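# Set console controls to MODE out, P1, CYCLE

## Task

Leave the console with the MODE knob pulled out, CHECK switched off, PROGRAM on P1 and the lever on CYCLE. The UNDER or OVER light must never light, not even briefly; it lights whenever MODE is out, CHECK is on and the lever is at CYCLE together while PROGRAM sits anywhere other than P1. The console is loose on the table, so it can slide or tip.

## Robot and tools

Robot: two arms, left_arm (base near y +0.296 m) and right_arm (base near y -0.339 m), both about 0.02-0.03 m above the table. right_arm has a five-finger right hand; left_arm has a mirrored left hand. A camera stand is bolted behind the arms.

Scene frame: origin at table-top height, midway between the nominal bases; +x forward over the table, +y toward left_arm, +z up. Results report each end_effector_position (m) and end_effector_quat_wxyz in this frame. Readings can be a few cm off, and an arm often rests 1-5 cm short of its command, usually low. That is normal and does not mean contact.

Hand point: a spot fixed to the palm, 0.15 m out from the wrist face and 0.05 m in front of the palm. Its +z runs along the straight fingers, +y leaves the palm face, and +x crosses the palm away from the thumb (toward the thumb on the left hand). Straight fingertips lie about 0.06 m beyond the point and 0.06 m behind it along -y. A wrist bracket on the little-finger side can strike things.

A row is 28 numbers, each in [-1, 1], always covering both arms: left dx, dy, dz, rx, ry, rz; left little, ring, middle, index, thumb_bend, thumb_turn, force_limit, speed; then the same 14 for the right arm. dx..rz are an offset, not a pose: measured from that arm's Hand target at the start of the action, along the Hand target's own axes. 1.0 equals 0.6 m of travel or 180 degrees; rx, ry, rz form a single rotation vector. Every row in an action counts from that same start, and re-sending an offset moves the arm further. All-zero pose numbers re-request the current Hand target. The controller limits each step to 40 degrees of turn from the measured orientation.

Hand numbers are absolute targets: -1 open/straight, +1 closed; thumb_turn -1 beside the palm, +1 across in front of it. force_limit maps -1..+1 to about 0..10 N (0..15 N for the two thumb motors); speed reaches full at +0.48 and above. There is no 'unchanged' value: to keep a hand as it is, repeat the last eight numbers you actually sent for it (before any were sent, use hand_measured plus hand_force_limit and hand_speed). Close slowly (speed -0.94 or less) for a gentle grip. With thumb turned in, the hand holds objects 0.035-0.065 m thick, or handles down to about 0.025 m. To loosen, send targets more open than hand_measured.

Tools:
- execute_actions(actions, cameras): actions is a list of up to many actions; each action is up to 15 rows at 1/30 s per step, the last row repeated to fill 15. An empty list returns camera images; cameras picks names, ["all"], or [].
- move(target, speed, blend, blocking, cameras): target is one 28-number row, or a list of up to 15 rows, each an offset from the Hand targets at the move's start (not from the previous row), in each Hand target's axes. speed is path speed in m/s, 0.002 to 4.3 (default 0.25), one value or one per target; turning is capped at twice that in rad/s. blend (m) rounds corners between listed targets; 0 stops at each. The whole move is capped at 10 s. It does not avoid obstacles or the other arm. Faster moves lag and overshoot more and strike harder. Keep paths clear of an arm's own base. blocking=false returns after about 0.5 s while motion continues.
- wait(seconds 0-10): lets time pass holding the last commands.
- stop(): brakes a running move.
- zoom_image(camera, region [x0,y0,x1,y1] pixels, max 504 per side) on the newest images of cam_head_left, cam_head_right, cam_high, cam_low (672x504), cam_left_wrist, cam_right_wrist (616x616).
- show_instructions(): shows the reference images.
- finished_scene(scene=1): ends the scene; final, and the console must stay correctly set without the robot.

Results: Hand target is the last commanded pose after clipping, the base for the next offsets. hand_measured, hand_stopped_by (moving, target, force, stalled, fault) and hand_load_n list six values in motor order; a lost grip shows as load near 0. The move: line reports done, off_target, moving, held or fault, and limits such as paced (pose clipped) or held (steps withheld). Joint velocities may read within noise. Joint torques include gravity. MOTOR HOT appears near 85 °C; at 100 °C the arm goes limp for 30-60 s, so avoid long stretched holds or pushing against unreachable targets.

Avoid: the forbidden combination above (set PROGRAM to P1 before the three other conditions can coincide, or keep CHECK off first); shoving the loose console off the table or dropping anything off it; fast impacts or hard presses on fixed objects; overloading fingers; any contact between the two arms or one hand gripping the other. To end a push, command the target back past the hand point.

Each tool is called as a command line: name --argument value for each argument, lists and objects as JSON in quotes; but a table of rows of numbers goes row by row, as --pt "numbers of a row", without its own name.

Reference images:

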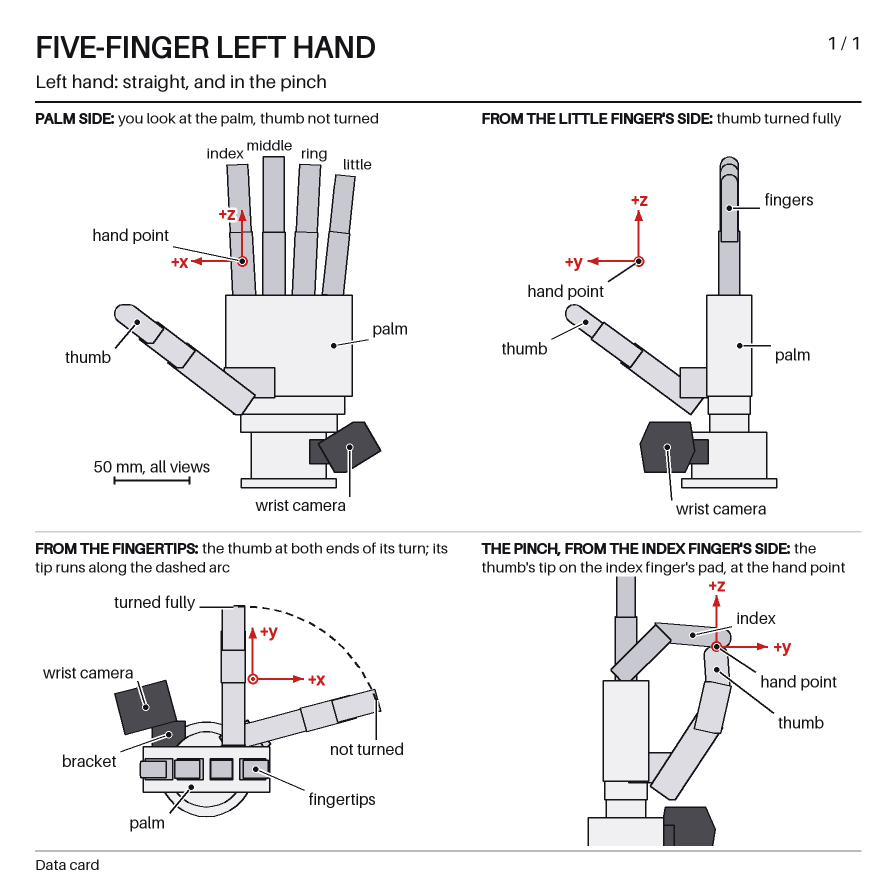

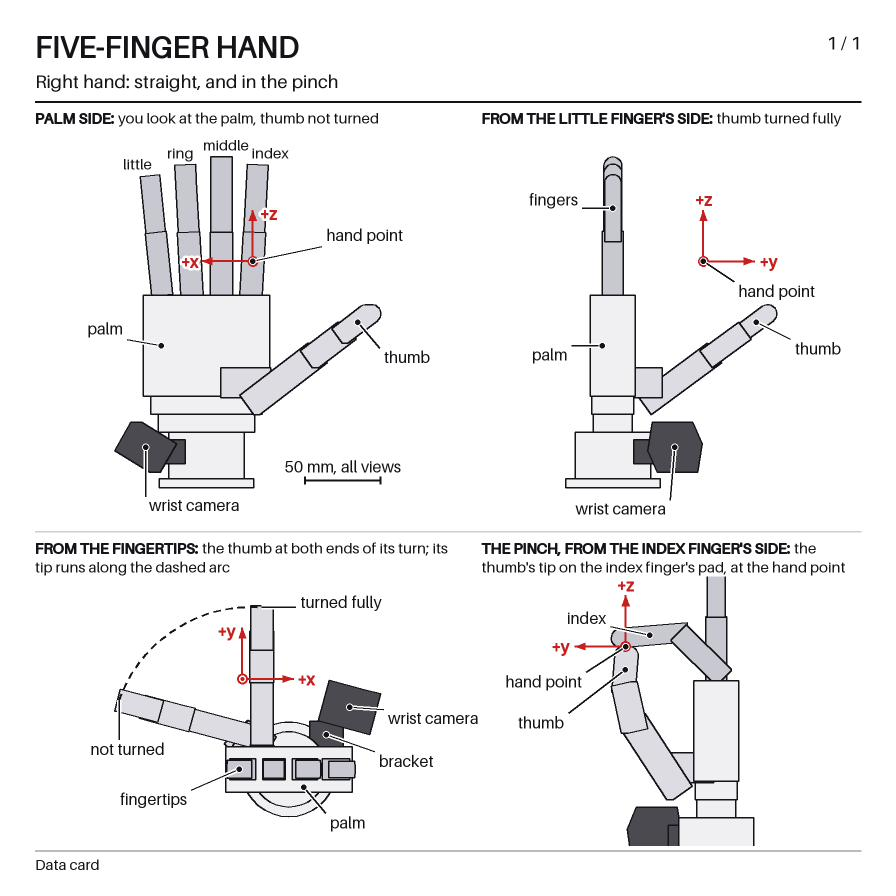

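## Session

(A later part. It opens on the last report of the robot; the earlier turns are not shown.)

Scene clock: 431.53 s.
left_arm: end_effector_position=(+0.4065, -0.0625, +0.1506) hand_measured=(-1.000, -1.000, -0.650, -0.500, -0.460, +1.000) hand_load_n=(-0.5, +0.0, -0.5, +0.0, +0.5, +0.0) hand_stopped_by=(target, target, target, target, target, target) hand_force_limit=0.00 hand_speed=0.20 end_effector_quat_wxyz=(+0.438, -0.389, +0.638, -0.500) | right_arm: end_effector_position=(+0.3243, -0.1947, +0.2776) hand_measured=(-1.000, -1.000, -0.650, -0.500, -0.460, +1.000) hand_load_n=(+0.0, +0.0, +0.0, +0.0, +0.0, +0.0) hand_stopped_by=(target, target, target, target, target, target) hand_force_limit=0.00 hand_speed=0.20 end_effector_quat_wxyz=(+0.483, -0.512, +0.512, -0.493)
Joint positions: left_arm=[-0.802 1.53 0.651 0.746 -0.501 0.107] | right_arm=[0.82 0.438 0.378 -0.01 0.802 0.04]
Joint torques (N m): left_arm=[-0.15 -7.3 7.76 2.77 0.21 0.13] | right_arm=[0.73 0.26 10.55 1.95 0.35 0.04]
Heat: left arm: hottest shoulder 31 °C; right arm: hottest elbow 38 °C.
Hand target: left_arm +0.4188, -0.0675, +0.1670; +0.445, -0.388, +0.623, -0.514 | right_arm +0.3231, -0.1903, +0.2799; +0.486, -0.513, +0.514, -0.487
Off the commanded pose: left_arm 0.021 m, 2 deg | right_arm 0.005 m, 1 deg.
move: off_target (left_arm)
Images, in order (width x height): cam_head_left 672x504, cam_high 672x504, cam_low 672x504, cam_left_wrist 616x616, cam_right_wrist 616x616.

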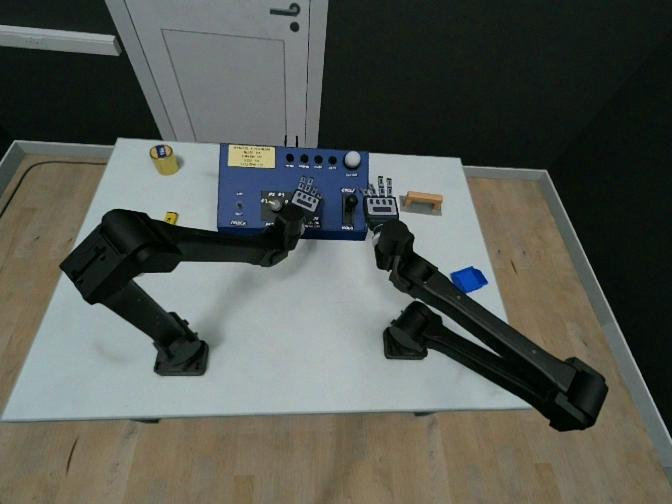

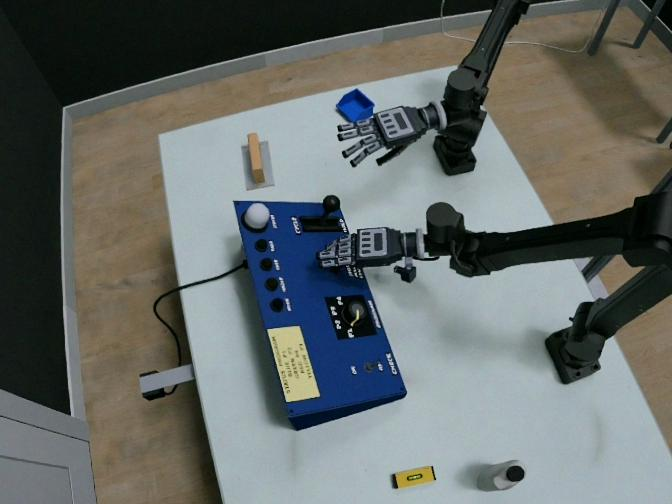

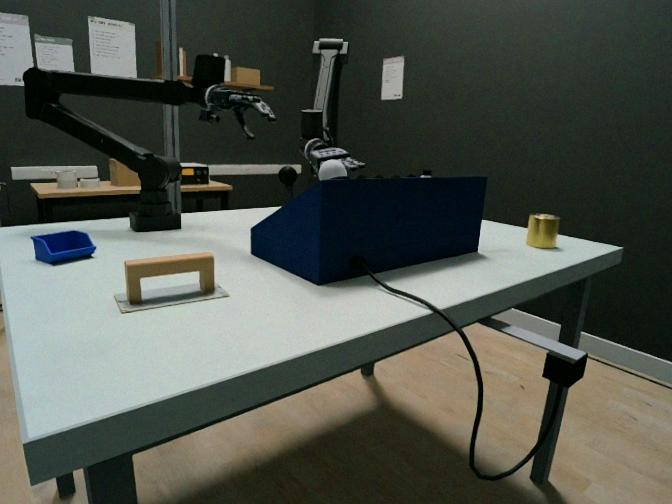

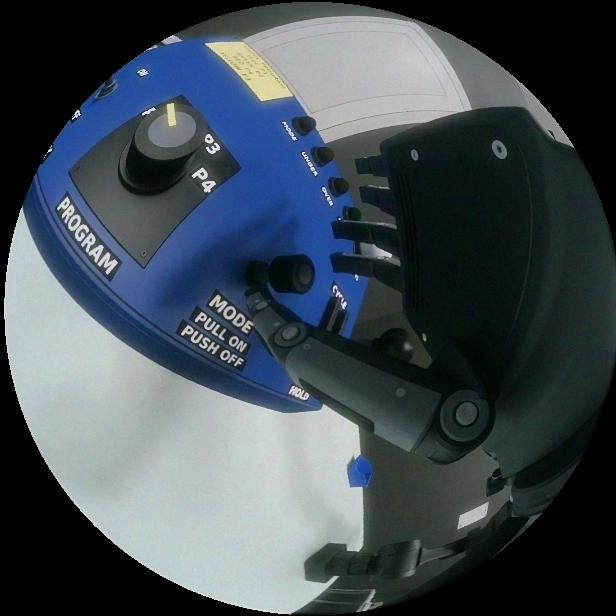

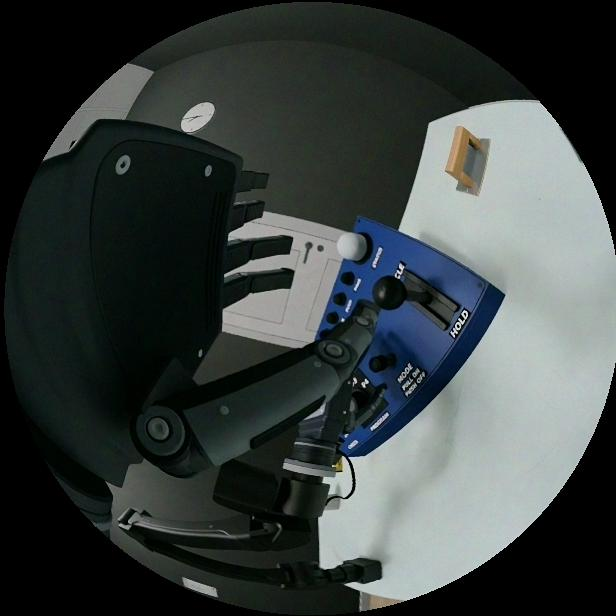

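move --target '[0.0133, 0.004, 0.032, 0, 0, 0, -1, -1, -0.65, -0.5, -0.46, 1, 0, 0.2, 0, 0, 0, 0, 0, 0, -1, -1, -0.65, -0.5, -0.46, 1, 0, 0.2]' --speed 0.1 --cameras '["cam_left_wrist", "cam_high", "cam_head_left", "cam_right_wrist"]'

zoom_image --camera "cam_left_wrist" --region '[150, 170, 400, 420]'

zoom_image --camera "cam_right_wrist" --region '[300, 280, 460, 440]'

Scene clock: 445.17 s.
left_arm: end_effector_position=(+0.4179, -0.0714, +0.1419) hand_measured=(-1.000, -1.000, -0.650, -0.500, -0.460, +1.000) hand_load_n=(+0.0, +0.0, +0.0, +0.0, +0.5, +0.0) hand_stopped_by=(target, target, target, target, target, target) hand_force_limit=0.00 hand_speed=0.20 end_effector_quat_wxyz=(+0.437, -0.389, +0.641, -0.497) | right_arm: end_effector_position=(+0.3243, -0.1947, +0.2776) hand_measured=(-1.000, -1.000, -0.650, -0.500, -0.460, +1.000) hand_load_n=(+0.0, +0.0, +0.0, +0.0, +0.5, +0.5) hand_stopped_by=(target, target, target, target, target, target) hand_force_limit=0.00 hand_speed=0.20 end_effector_quat_wxyz=(+0.483, -0.512, +0.512, -0.493)
Joint positions: left_arm=[-0.797 1.581 0.688 0.751 -0.496 0.108] | right_arm=[0.82 0.438 0.378 -0.01 0.802 0.04]
Joint torques (N m): left_arm=[-0.38 -7.94 8.54 2.92 0.19 0.17] | right_arm=[0.67 0.32 10.54 1.94 0.35 0.04]
Heat: left arm: hottest shoulder 31 °C; right arm: hottest elbow 38 °C.
Hand target: left_arm +0.4345, -0.0803, +0.1618; +0.445, -0.387, +0.623, -0.514 | right_arm +0.3231, -0.1903, +0.2799; +0.486, -0.513, +0.514, -0.487
Off the commanded pose: left_arm 0.028 m, 3 deg | right_arm 0.005 m, 1 deg.
move: off_target (left_arm)
Images, in order (width x height): cam_head_left 672x504, cam_high 672x504, cam_left_wrist 616x616, cam_right_wrist 616x616.

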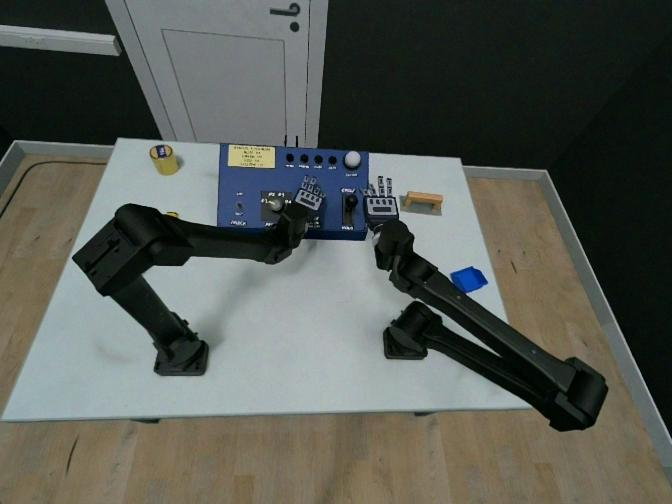

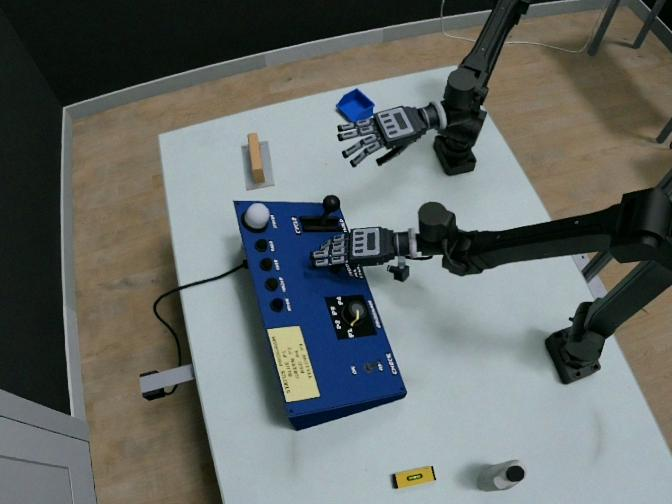

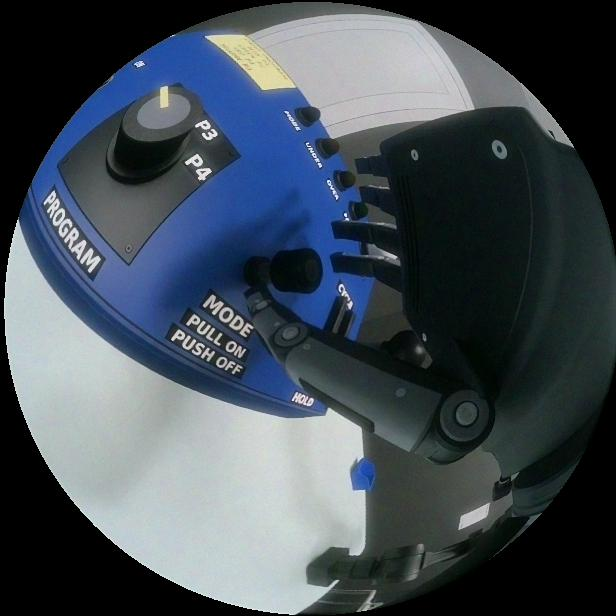

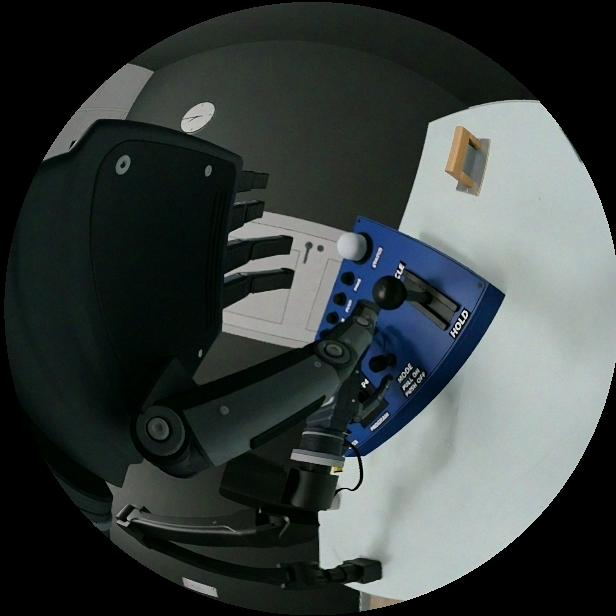

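Scaled by 2.016 from the camera's 616x616 image, which has a finer 880x880 frame.

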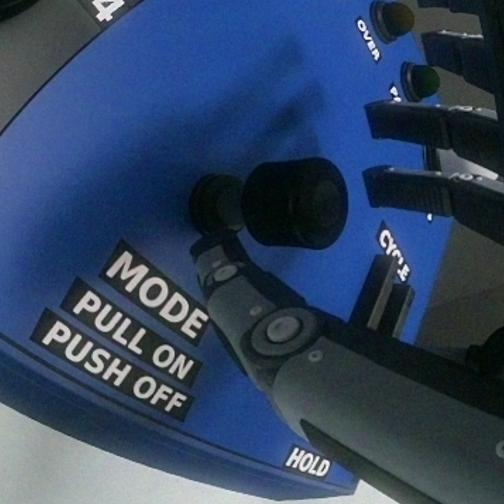

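Scaled by 3.150 from the camera's 616x616 image, which has a finer 880x880 frame.

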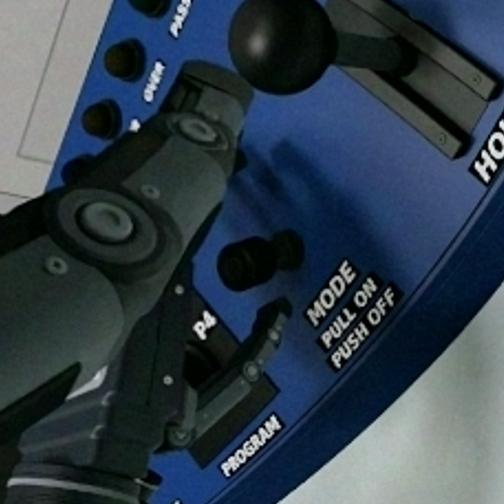

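move --target '[0, 0, 0, 0, 0, 0, -1, -1, 0.35, 0.5, -0.1, 1, 0, -0.88, 0, 0, 0, 0, 0, 0, -1, -1, -0.65, -0.5, -0.46, 1, 0, 0.2]' --speed 0.1 --cameras '["cam_left_wrist", "cam_high", "cam_head_left", "cam_right_wrist"]'

zoom_image --camera "cam_left_wrist" --region '[150, 170, 400, 420]'

zoom_image --camera "cam_right_wrist" --region '[300, 280, 460, 440]'

Scene clock: 457.20 s.
left_arm: end_effector_position=(+0.4179, -0.0714, +0.1406) hand_measured=(-1.000, -1.000, -0.096, -0.012, -0.206, +1.000) hand_load_n=(+0.0, +0.0, +6.0, +4.0, +9.0, -3.5) hand_stopped_by=(target, target, force, force, force, target) hand_force_limit=0.00 hand_speed=-0.88 end_effector_quat_wxyz=(+0.437, -0.388, +0.642, -0.496) | right_arm: end_effector_position=(+0.3243, -0.1947, +0.2776) hand_measured=(-1.000, -1.000, -0.650, -0.500, -0.460, +1.000) hand_load_n=(+0.0, +0.0, +0.0, +0.0, +0.0, +0.0) hand_stopped_by=(target, target, target, target, target, target) hand_force_limit=0.00 hand_speed=0.20 end_effector_quat_wxyz=(+0.483, -0.512, +0.512, -0.493)
Joint positions: left_arm=[-0.797 1.583 0.688 0.751 -0.494 0.109] | right_arm=[0.82 0.438 0.378 -0.01 0.802 0.04]
Joint torques (N m): left_arm=[-0.15 -7.94 8.64 2.91 0.15 0.14] | right_arm=[0.73 0.38 10.55 1.96 0.35 0.04]
Heat: left arm: hottest shoulder 31 °C; right arm: hottest elbow 38 °C.
Hand target: left_arm +0.4346, -0.0801, +0.1617; +0.445, -0.388, +0.623, -0.514 | right_arm +0.3231, -0.1903, +0.2799; +0.486, -0.513, +0.514, -0.487
Off the commanded pose: left_arm 0.028 m, 3 deg | right_arm 0.005 m, 1 deg.
move: off_target (left_arm)
Images, in order (width x height): cam_head_left 672x504, cam_high 672x504, cam_left_wrist 616x616, cam_right_wrist 616x616.

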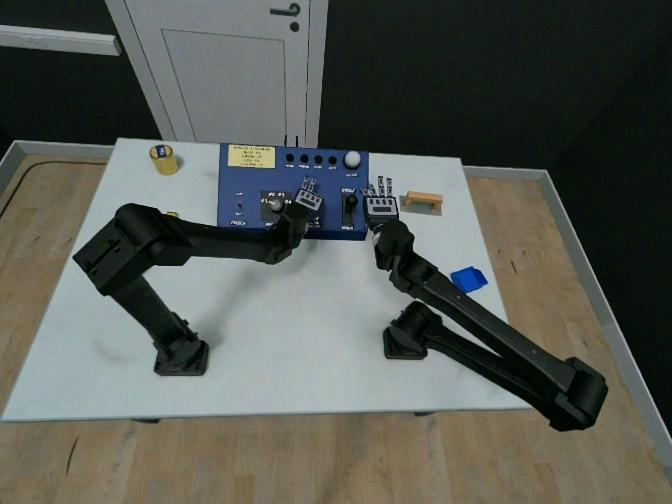

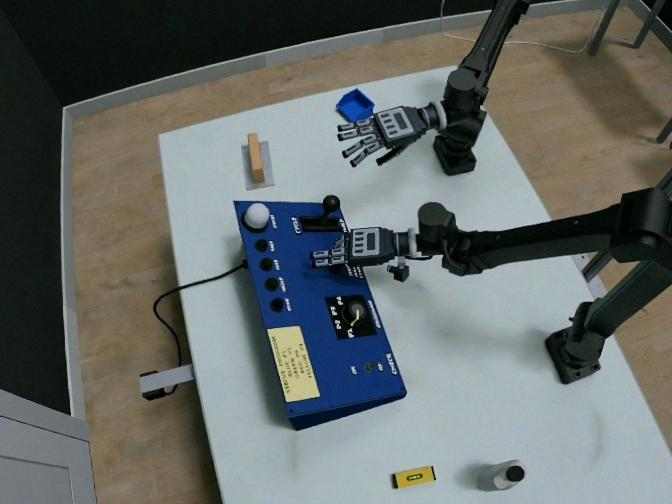

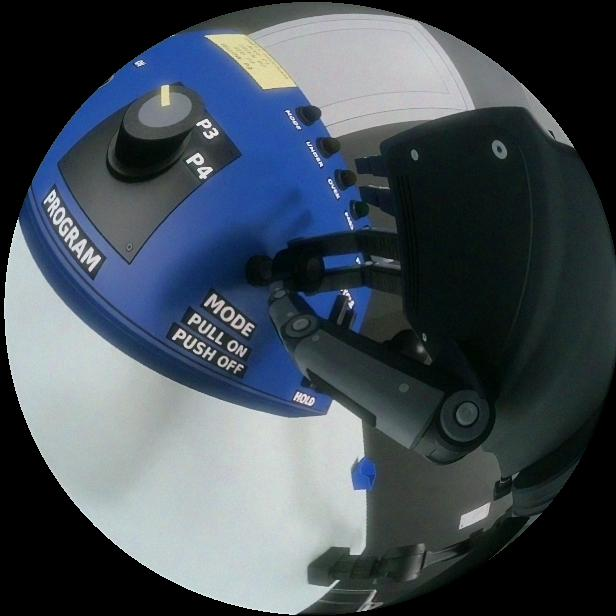

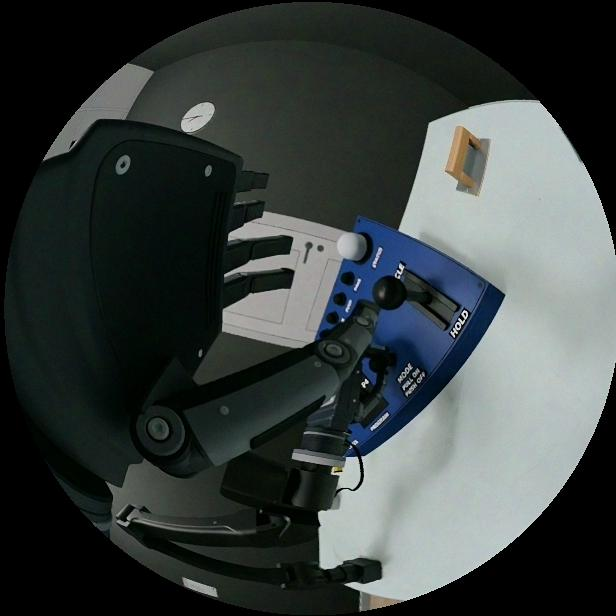

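Scaled by 2.016 from the camera's 616x616 image, which has a finer 880x880 frame.

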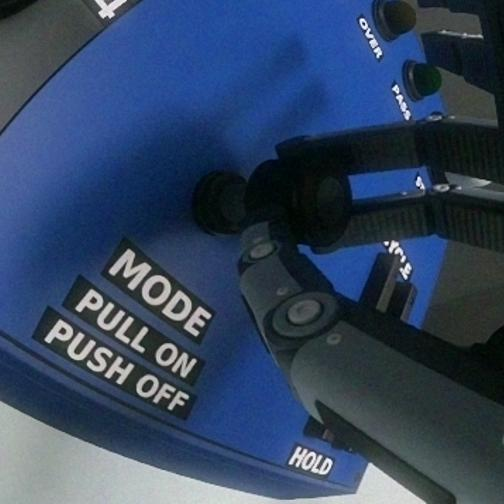

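Scaled by 3.150 from the camera's 616x616 image, which has a finer 880x880 frame.

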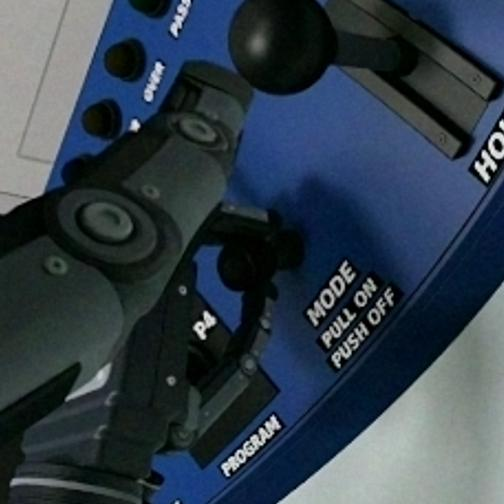

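move --target '[0, -0.029, -0.0167, 0, 0, 0, -1, -1, 0.35, 0.5, -0.1, 1, 0, -0.88, 0, 0, 0, 0, 0, 0, -1, -1, -0.65, -0.5, -0.46, 1, 0, 0.2]' --speed 0.06 --cameras '["cam_left_wrist", "cam_right_wrist", "cam_head_left"]'

zoom_image --camera "cam_left_wrist" --region '[200, 70, 400, 350]'

Scene clock: 461.60 s.
left_arm: end_effector_position=(+0.4177, -0.0712, +0.1411) hand_measured=(-1.000, -1.000, -0.096, -0.012, -0.206, +1.000) hand_load_n=(+0.0, -0.5, +7.5, +6.0, +10.0, -2.0) hand_stopped_by=(target, target, force, force, force, target) hand_force_limit=0.00 hand_speed=-0.88 end_effector_quat_wxyz=(+0.436, -0.389, +0.646, -0.492) | right_arm: end_effector_position=(+0.3243, -0.1947, +0.2776) hand_measured=(-1.000, -1.000, -0.650, -0.500, -0.460, +1.000) hand_load_n=(+0.0, +0.0, +0.0, +0.0, +0.0, +0.0) hand_stopped_by=(target, target, target, target, target, target) hand_force_limit=0.00 hand_speed=0.20 end_effector_quat_wxyz=(+0.483, -0.512, +0.512, -0.493)
Joint positions: left_arm=[-0.797 1.577 0.692 0.73 -0.494 0.109] | right_arm=[0.82 0.438 0.378 -0.01 0.802 0.04]
Joint torques (N m): left_arm=[-0.62 -11.34 8.17 1.4 -0.48 0.14] | right_arm=[0.67 0.26 10.56 1.95 0.35 0.04]
Heat: left arm: hottest shoulder 31 °C; right arm: hottest elbow 38 °C.
Hand target: left_arm +0.4256, -0.0802, +0.1797; +0.445, -0.388, +0.623, -0.514 | right_arm +0.3231, -0.1903, +0.2799; +0.486, -0.513, +0.514, -0.487
Off the commanded pose: left_arm 0.040 m, 4 deg | right_arm 0.005 m, 1 deg.
move: off_target (left_arm)
Images, in order (width x height): cam_head_left 672x504, cam_left_wrist 616x616, cam_right_wrist 616x616.

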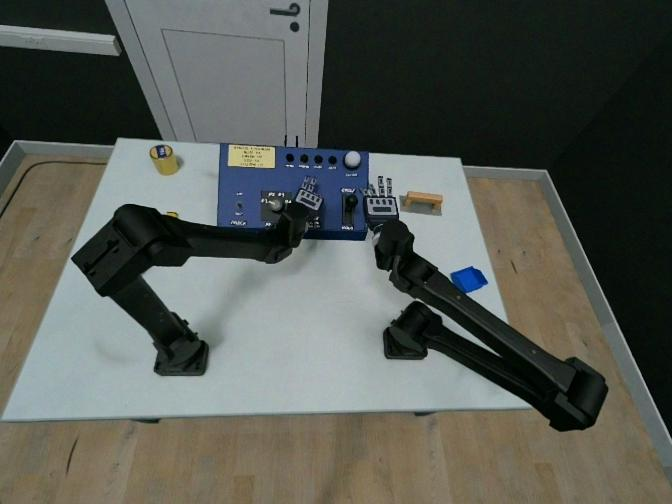

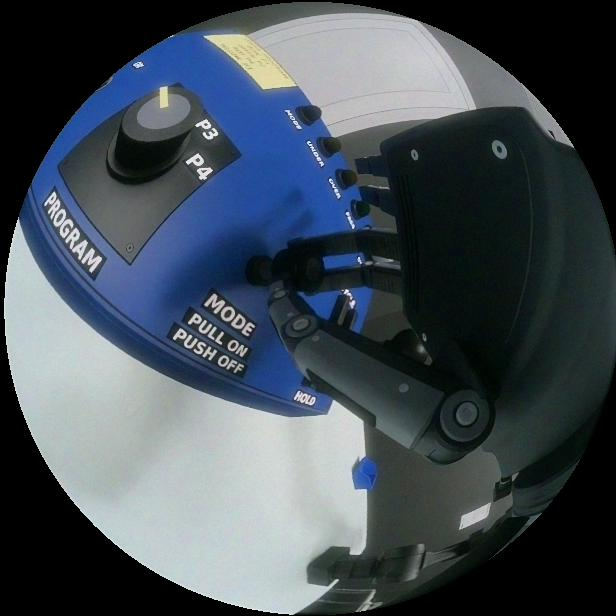

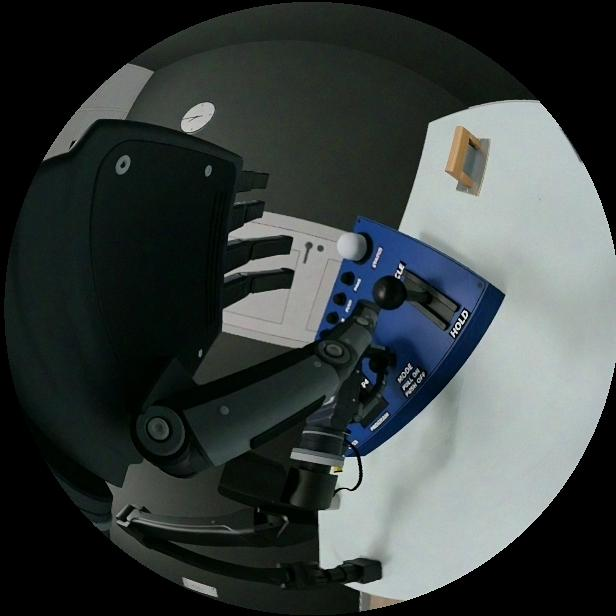

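Scaled by 1.800 from the camera's 616x616 image, which has a finer 880x880 frame.

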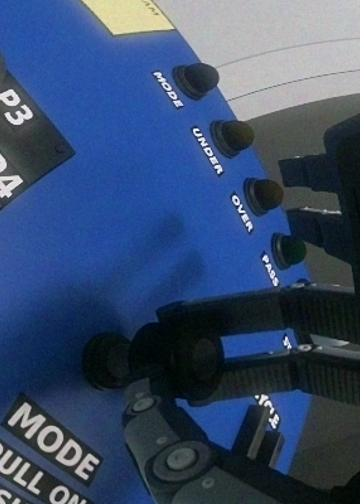

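move --target '[0, -0.0218, -0.0125, 0, 0, 0, -1, -1, 0.35, 0.5, -0.1, 1, 0, -0.88, 0, 0, 0, 0, 0, 0, -1, -1, -0.65, -0.5, -0.46, 1, 0, 0.2]' --speed 0.06 --cameras '["cam_left_wrist", "cam_low"]'

zoom_image --camera "cam_left_wrist" --region '[200, 70, 400, 350]'

Scene clock: 464.87 s.
left_arm: end_effector_position=(+0.4145, -0.0724, +0.1463) hand_measured=(-1.000, -1.000, -0.096, -0.012, -0.208, +1.000) hand_load_n=(+0.0, +0.0, +12.5, +5.5, +12.0, +2.0) hand_stopped_by=(target, target, force, force, force, target) hand_force_limit=0.00 hand_speed=-0.88 end_effector_quat_wxyz=(+0.433, -0.390, +0.650, -0.488) | right_arm: end_effector_position=(+0.3243, -0.1947, +0.2776) hand_measured=(-1.000, -1.000, -0.650, -0.500, -0.460, +1.000) hand_load_n=(+0.0, +0.0, +0.0, -0.5, +0.0, +0.0) hand_stopped_by=(target, target, target, target, target, target) hand_force_limit=0.00 hand_speed=0.20 end_effector_quat_wxyz=(+0.483, -0.512, +0.512, -0.493)
Joint positions: left_arm=[-0.804 1.554 0.7 0.683 -0.501 0.103] | right_arm=[0.82 0.438 0.378 -0.01 0.802 0.04]
Joint torques (N m): left_arm=[-1.32 -11.63 7.82 1.83 -0.68 0.16] | right_arm=[0.62 0.26 10.55 1.96 0.35 0.04]
Heat: left arm: hottest shoulder 31 °C; right arm: hottest elbow 38 °C.
Hand target: left_arm +0.4187, -0.0802, +0.1931; +0.445, -0.388, +0.623, -0.514 | right_arm +0.3231, -0.1903, +0.2799; +0.486, -0.513, +0.514, -0.487
Off the commanded pose: left_arm 0.048 m, 5 deg | right_arm 0.005 m, 1 deg.
move: off_target (left_arm)
Images, in order (width x height): cam_low 672x504, cam_left_wrist 616x616.

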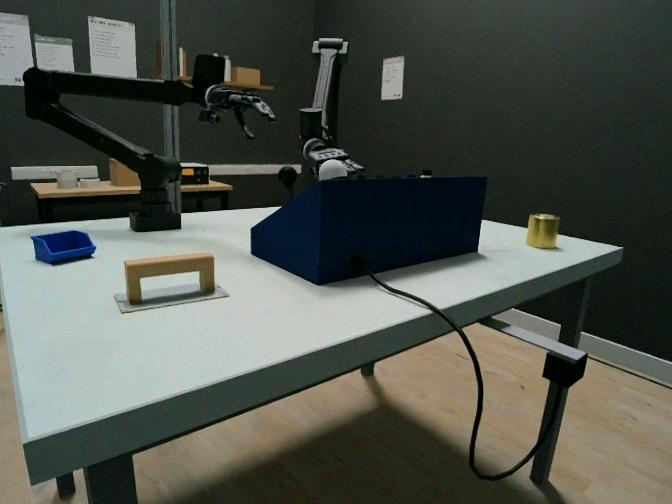

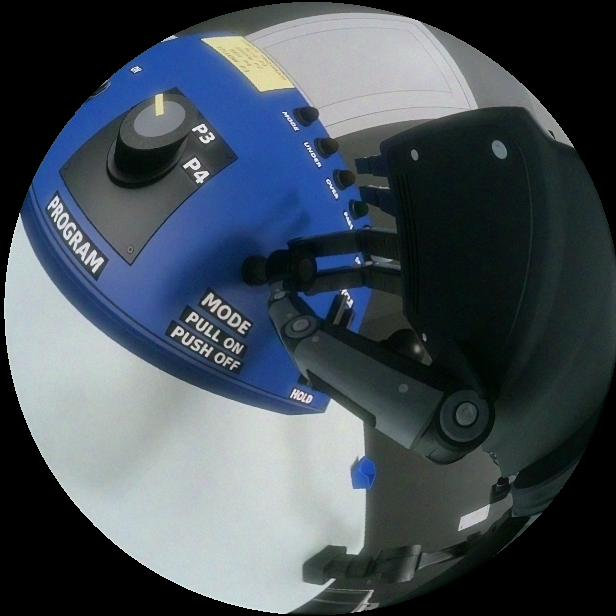

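Scaled by 1.800 from the camera's 616x616 image, which has a finer 880x880 frame.

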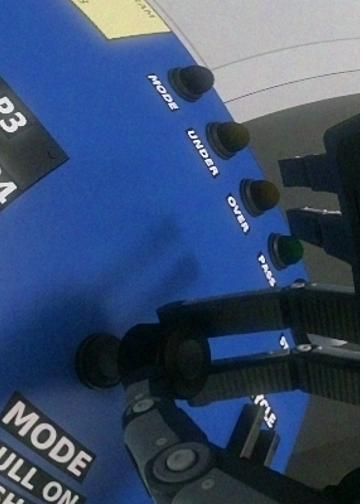

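move --target '[0, -0.016, -0.0092, 0, 0, 0, -1, -1, 0.35, 0.52, -0.1, 1, 0.5, -0.88, 0, 0, 0, 0, 0, 0, -1, -1, -0.65, -0.5, -0.46, 1, 0, 0.2]' --speed 0.06 --cameras '["cam_left_wrist", "cam_low", "cam_right_wrist"]'

zoom_image --camera "cam_left_wrist" --region '[200, 70, 400, 350]'

zoom_image --camera "cam_right_wrist" --region '[300, 220, 510, 470]'

Scene clock: 469.10 s.
left_arm: end_effector_position=(+0.4105, -0.0704, +0.1891) hand_measured=(-1.000, -1.000, -0.094, -0.004, -0.204, +1.000) hand_load_n=(+0.0, +0.0, +0.0, +0.0, +0.5, +0.0) hand_stopped_by=(target, target, force, force, force, target) hand_force_limit=0.50 hand_speed=-0.88 end_effector_quat_wxyz=(+0.443, -0.392, +0.627, -0.507) | right_arm: end_effector_position=(+0.3243, -0.1947, +0.2776) hand_measured=(-1.000, -1.000, -0.650, -0.500, -0.460, +1.000) hand_load_n=(+0.0, +0.0, +0.0, +0.0, +0.0, +0.0) hand_stopped_by=(target, target, target, target, target, target) hand_force_limit=0.00 hand_speed=0.20 end_effector_quat_wxyz=(+0.483, -0.512, +0.512, -0.493)
Joint positions: left_arm=[-0.814 1.465 0.7 0.658 -0.524 0.103] | right_arm=[0.82 0.438 0.378 -0.01 0.802 0.04]
Joint torques (N m): left_arm=[-1.55 -8.53 8.57 1.37 -0.13 0.15] | right_arm=[0.67 0.26 10.55 1.96 0.35 0.04]
Heat: left arm: hottest shoulder 31 °C; right arm: hottest elbow 38 °C.
Hand target: left_arm +0.4137, -0.0802, +0.2030; +0.445, -0.388, +0.623, -0.514 | right_arm +0.3231, -0.1903, +0.2799; +0.486, -0.513, +0.514, -0.487
Off the commanded pose: left_arm 0.017 m, 1 deg | right_arm 0.005 m, 1 deg.
move: off_target (left_arm)
Images, in order (width x height): cam_low 672x504, cam_left_wrist 616x616, cam_right_wrist 616x616.

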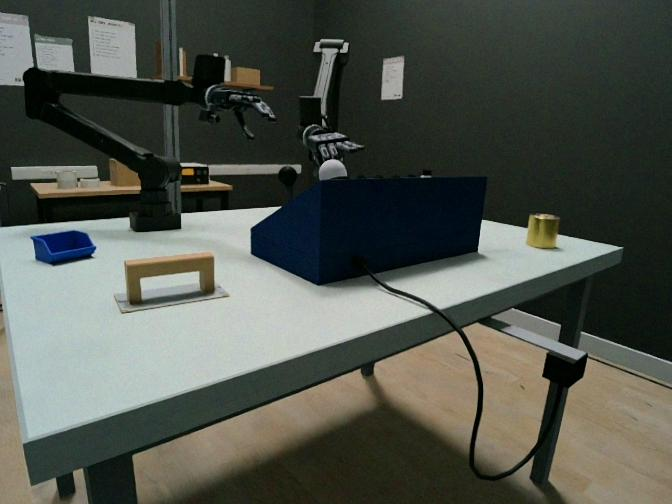

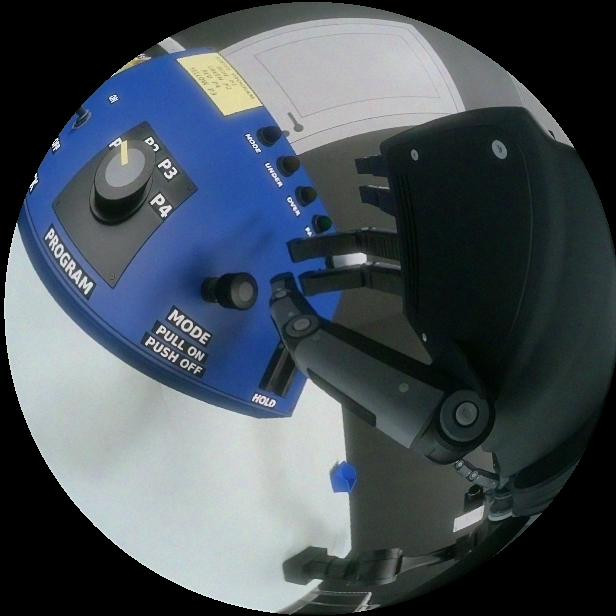

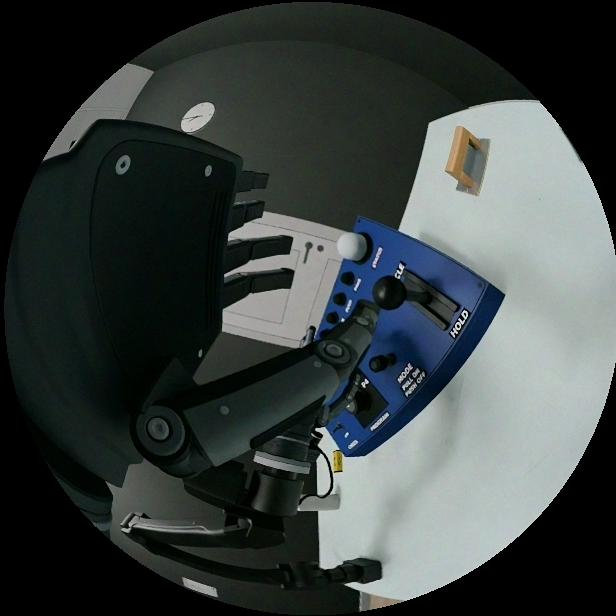

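Scaled by 1.800 from the camera's 616x616 image, which has a finer 880x880 frame.

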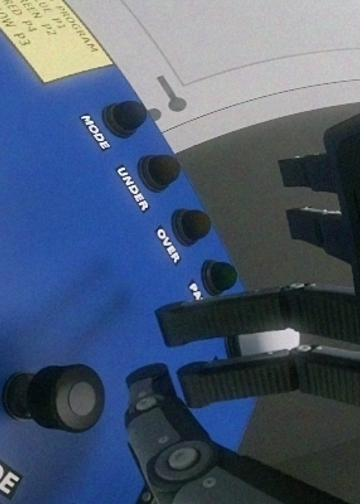

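Scaled by 2.016 from the camera's 616x616 image, which has a finer 880x880 frame.

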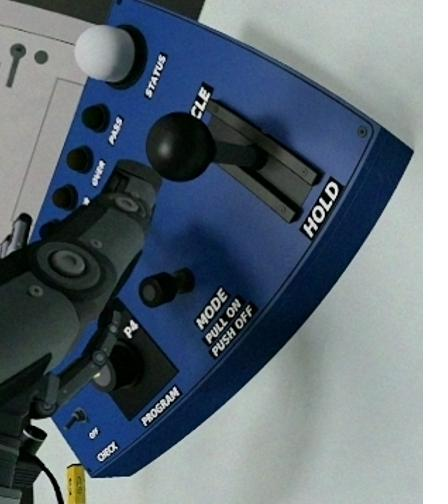

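move --pt "0 0.009 0.0048 0 0 0 -1 -1 -0.5 -0.35 -0.4 1 0 0.2 0 0 0 0 0 0 -1 -1 -0.65 -0.5 -0.46 1 0 0.2" --pt "0 0.045 0.0257 0 0 0 -1 -1 -0.5 -0.35 -0.4 1 0 0.2 0 0 0 0 0 0 -1 -1 -0.65 -0.5 -0.46 1 0 0.2" --speed 0.12 --cameras '["cam_left_wrist", "cam_right_wrist"]'

zoom_image --camera "cam_left_wrist" --region '[150, 170, 400, 420]'

zoom_image --camera "cam_right_wrist" --region '[300, 280, 460, 440]'

Scene clock: 488.53 s.
left_arm: end_effector_position=(+0.4152, -0.0751, +0.1592) hand_measured=(-1.000, -1.000, -0.500, -0.350, -0.400, +1.000) hand_load_n=(+0.0, +0.0, +0.0, +0.0, +0.0, +0.5) hand_stopped_by=(target, target, target, target, target, target) hand_force_limit=0.00 hand_speed=0.20 end_effector_quat_wxyz=(+0.438, -0.389, +0.638, -0.500) | right_arm: end_effector_position=(+0.3243, -0.1947, +0.2776) hand_measured=(-1.000, -1.000, -0.650, -0.500, -0.460, +1.000) hand_load_n=(+0.0, +0.0, +0.0, +0.0, +0.0, +0.0) hand_stopped_by=(target, target, target, target, target, target) hand_force_limit=0.00 hand_speed=0.20 end_effector_quat_wxyz=(+0.483, -0.512, +0.512, -0.493)
Joint positions: left_arm=[-0.808 1.542 0.7 0.709 -0.508 0.106] | right_arm=[0.82 0.438 0.378 -0.01 0.802 0.04]
Joint torques (N m): left_arm=[0.03 -7.88 7.84 2.93 0.2 0.18] | right_arm=[0.62 0.26 10.54 1.95 0.35 0.04]
Heat: left arm: hottest elbow 32 °C; right arm: hottest elbow 38 °C.
Hand target: left_arm +0.4276, -0.0802, +0.1753; +0.445, -0.387, +0.623, -0.514 | right_arm +0.3231, -0.1903, +0.2799; +0.486, -0.513, +0.514, -0.487
Off the commanded pose: left_arm 0.021 m, 2 deg | right_arm 0.005 m, 1 deg.
move: off_target (left_arm)
Images, in order (width x height): cam_left_wrist 616x616, cam_right_wrist 616x616.

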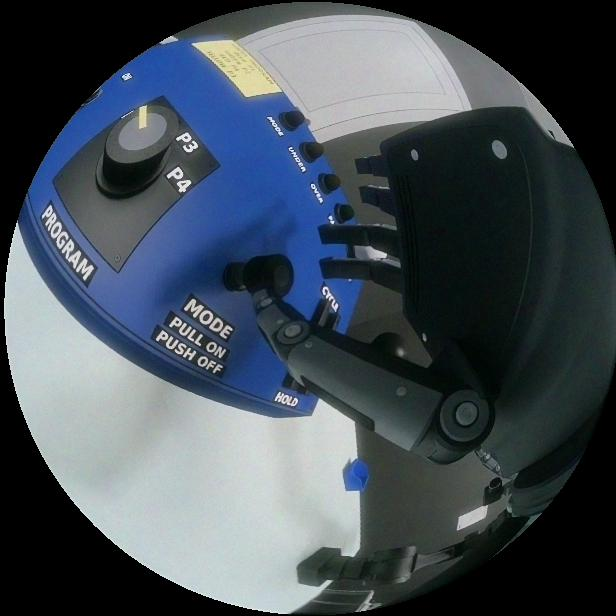

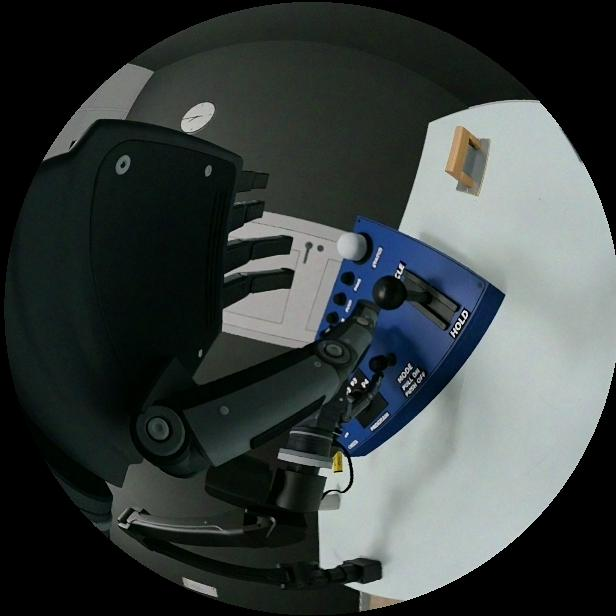

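Scaled by 2.016 from the camera's 616x616 image, which has a finer 880x880 frame.

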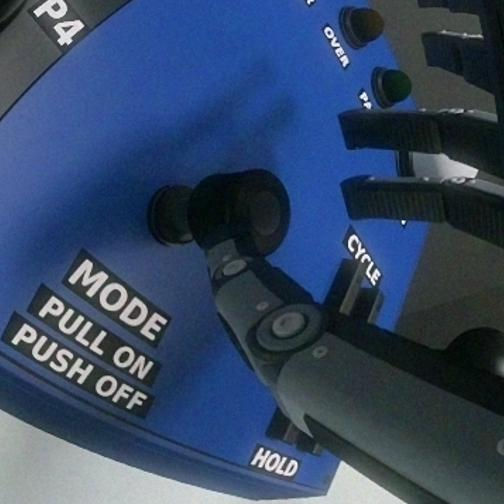

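Scaled by 3.150 from the camera's 616x616 image, which has a finer 880x880 frame.

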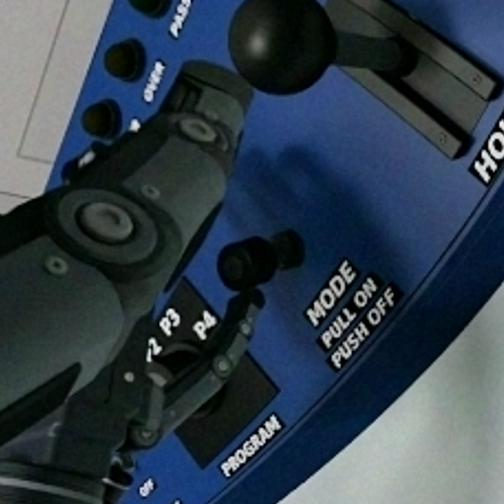

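move --target '[-0.0027, 0.0358, 0.0123, 0, 0, 0, -1, -1, -0.5, -0.35, -0.4, 1, 0, 0.2, 0, 0, 0, 0, 0, 0, -1, -1, -0.65, -0.5, -0.46, 1, 0, 0.2]' --speed 0.08 --cameras '["cam_left_wrist", "cam_right_wrist"]'

zoom_image --camera "cam_left_wrist" --region '[150, 170, 400, 420]'

zoom_image --camera "cam_right_wrist" --region '[300, 280, 460, 440]'

Scene clock: 493.13 s.
left_arm: end_effector_position=(+0.4253, -0.0734, +0.1413) hand_measured=(-1.000, -1.000, -0.500, -0.350, -0.400, +1.000) hand_load_n=(+0.0, +0.0, +0.0, +0.0, +0.0, +0.0) hand_stopped_by=(target, target, target, target, target, target) hand_force_limit=0.00 hand_speed=0.20 end_effector_quat_wxyz=(+0.439, -0.389, +0.635, -0.502) | right_arm: end_effector_position=(+0.3243, -0.1947, +0.2776) hand_measured=(-1.000, -1.000, -0.650, -0.500, -0.460, +1.000) hand_load_n=(+0.0, +0.0, +0.0, +0.0, +0.0, +0.0) hand_stopped_by=(target, target, target, target, target, target) hand_force_limit=0.00 hand_speed=0.20 end_effector_quat_wxyz=(+0.483, -0.512, +0.512, -0.493)
Joint positions: left_arm=[-0.789 1.604 0.7 0.779 -0.49 0.111] | right_arm=[0.82 0.438 0.378 -0.01 0.802 0.04]
Joint torques (N m): left_arm=[0.21 -8.41 7.06 2.92 0.22 0.15] | right_arm=[0.67 0.32 10.56 1.95 0.35 0.04]
Heat: left arm: hottest elbow 32 °C; right arm: hottest elbow 38 °C.
Hand target: left_arm +0.4347, -0.0771, +0.1537; +0.445, -0.388, +0.623, -0.514 | right_arm +0.3231, -0.1903, +0.2799; +0.486, -0.513, +0.514, -0.487
Off the commanded pose: left_arm 0.016 m, 2 deg | right_arm 0.005 m, 1 deg.
move: off_target (left_arm)
Images, in order (width x height): cam_left_wrist 616x616, cam_right_wrist 616x616.

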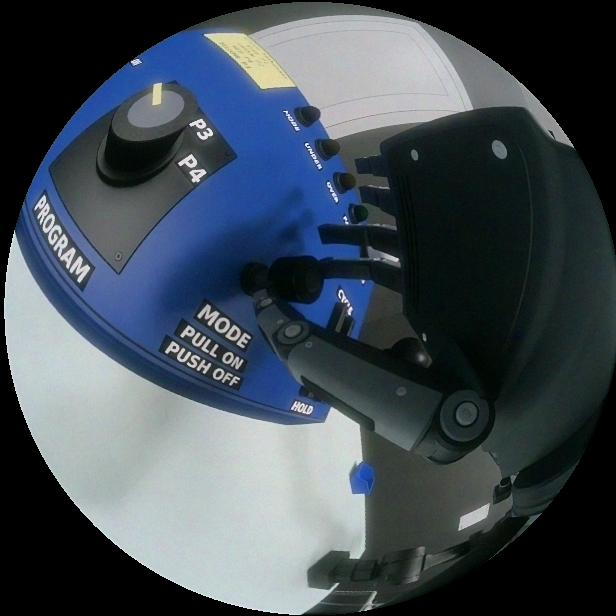

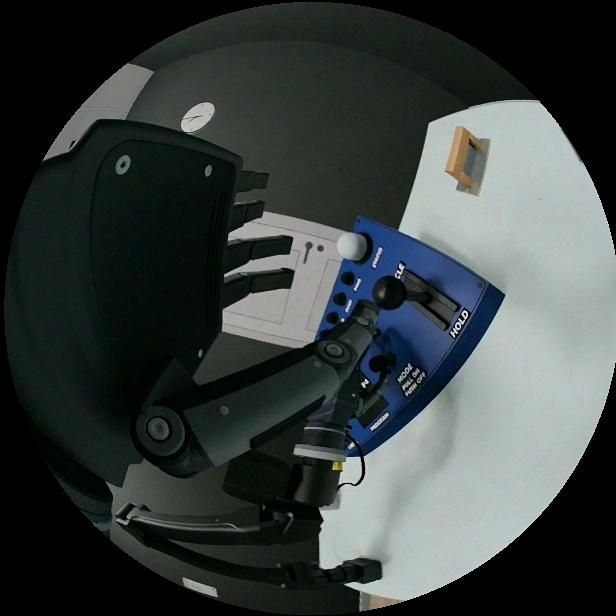

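Scaled by 2.016 from the camera's 616x616 image, which has a finer 880x880 frame.

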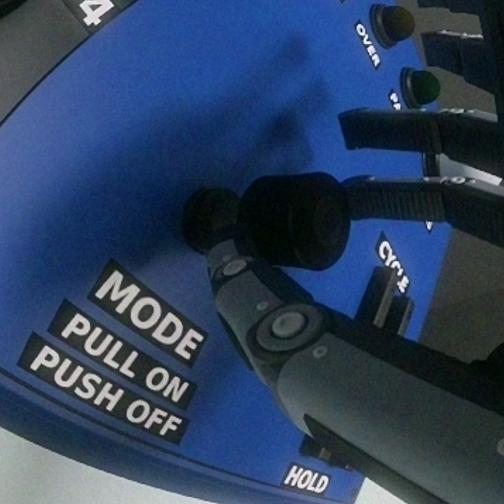

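Scaled by 3.150 from the camera's 616x616 image, which has a finer 880x880 frame.

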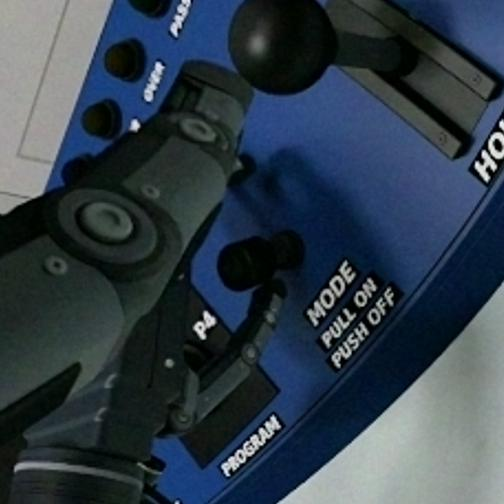

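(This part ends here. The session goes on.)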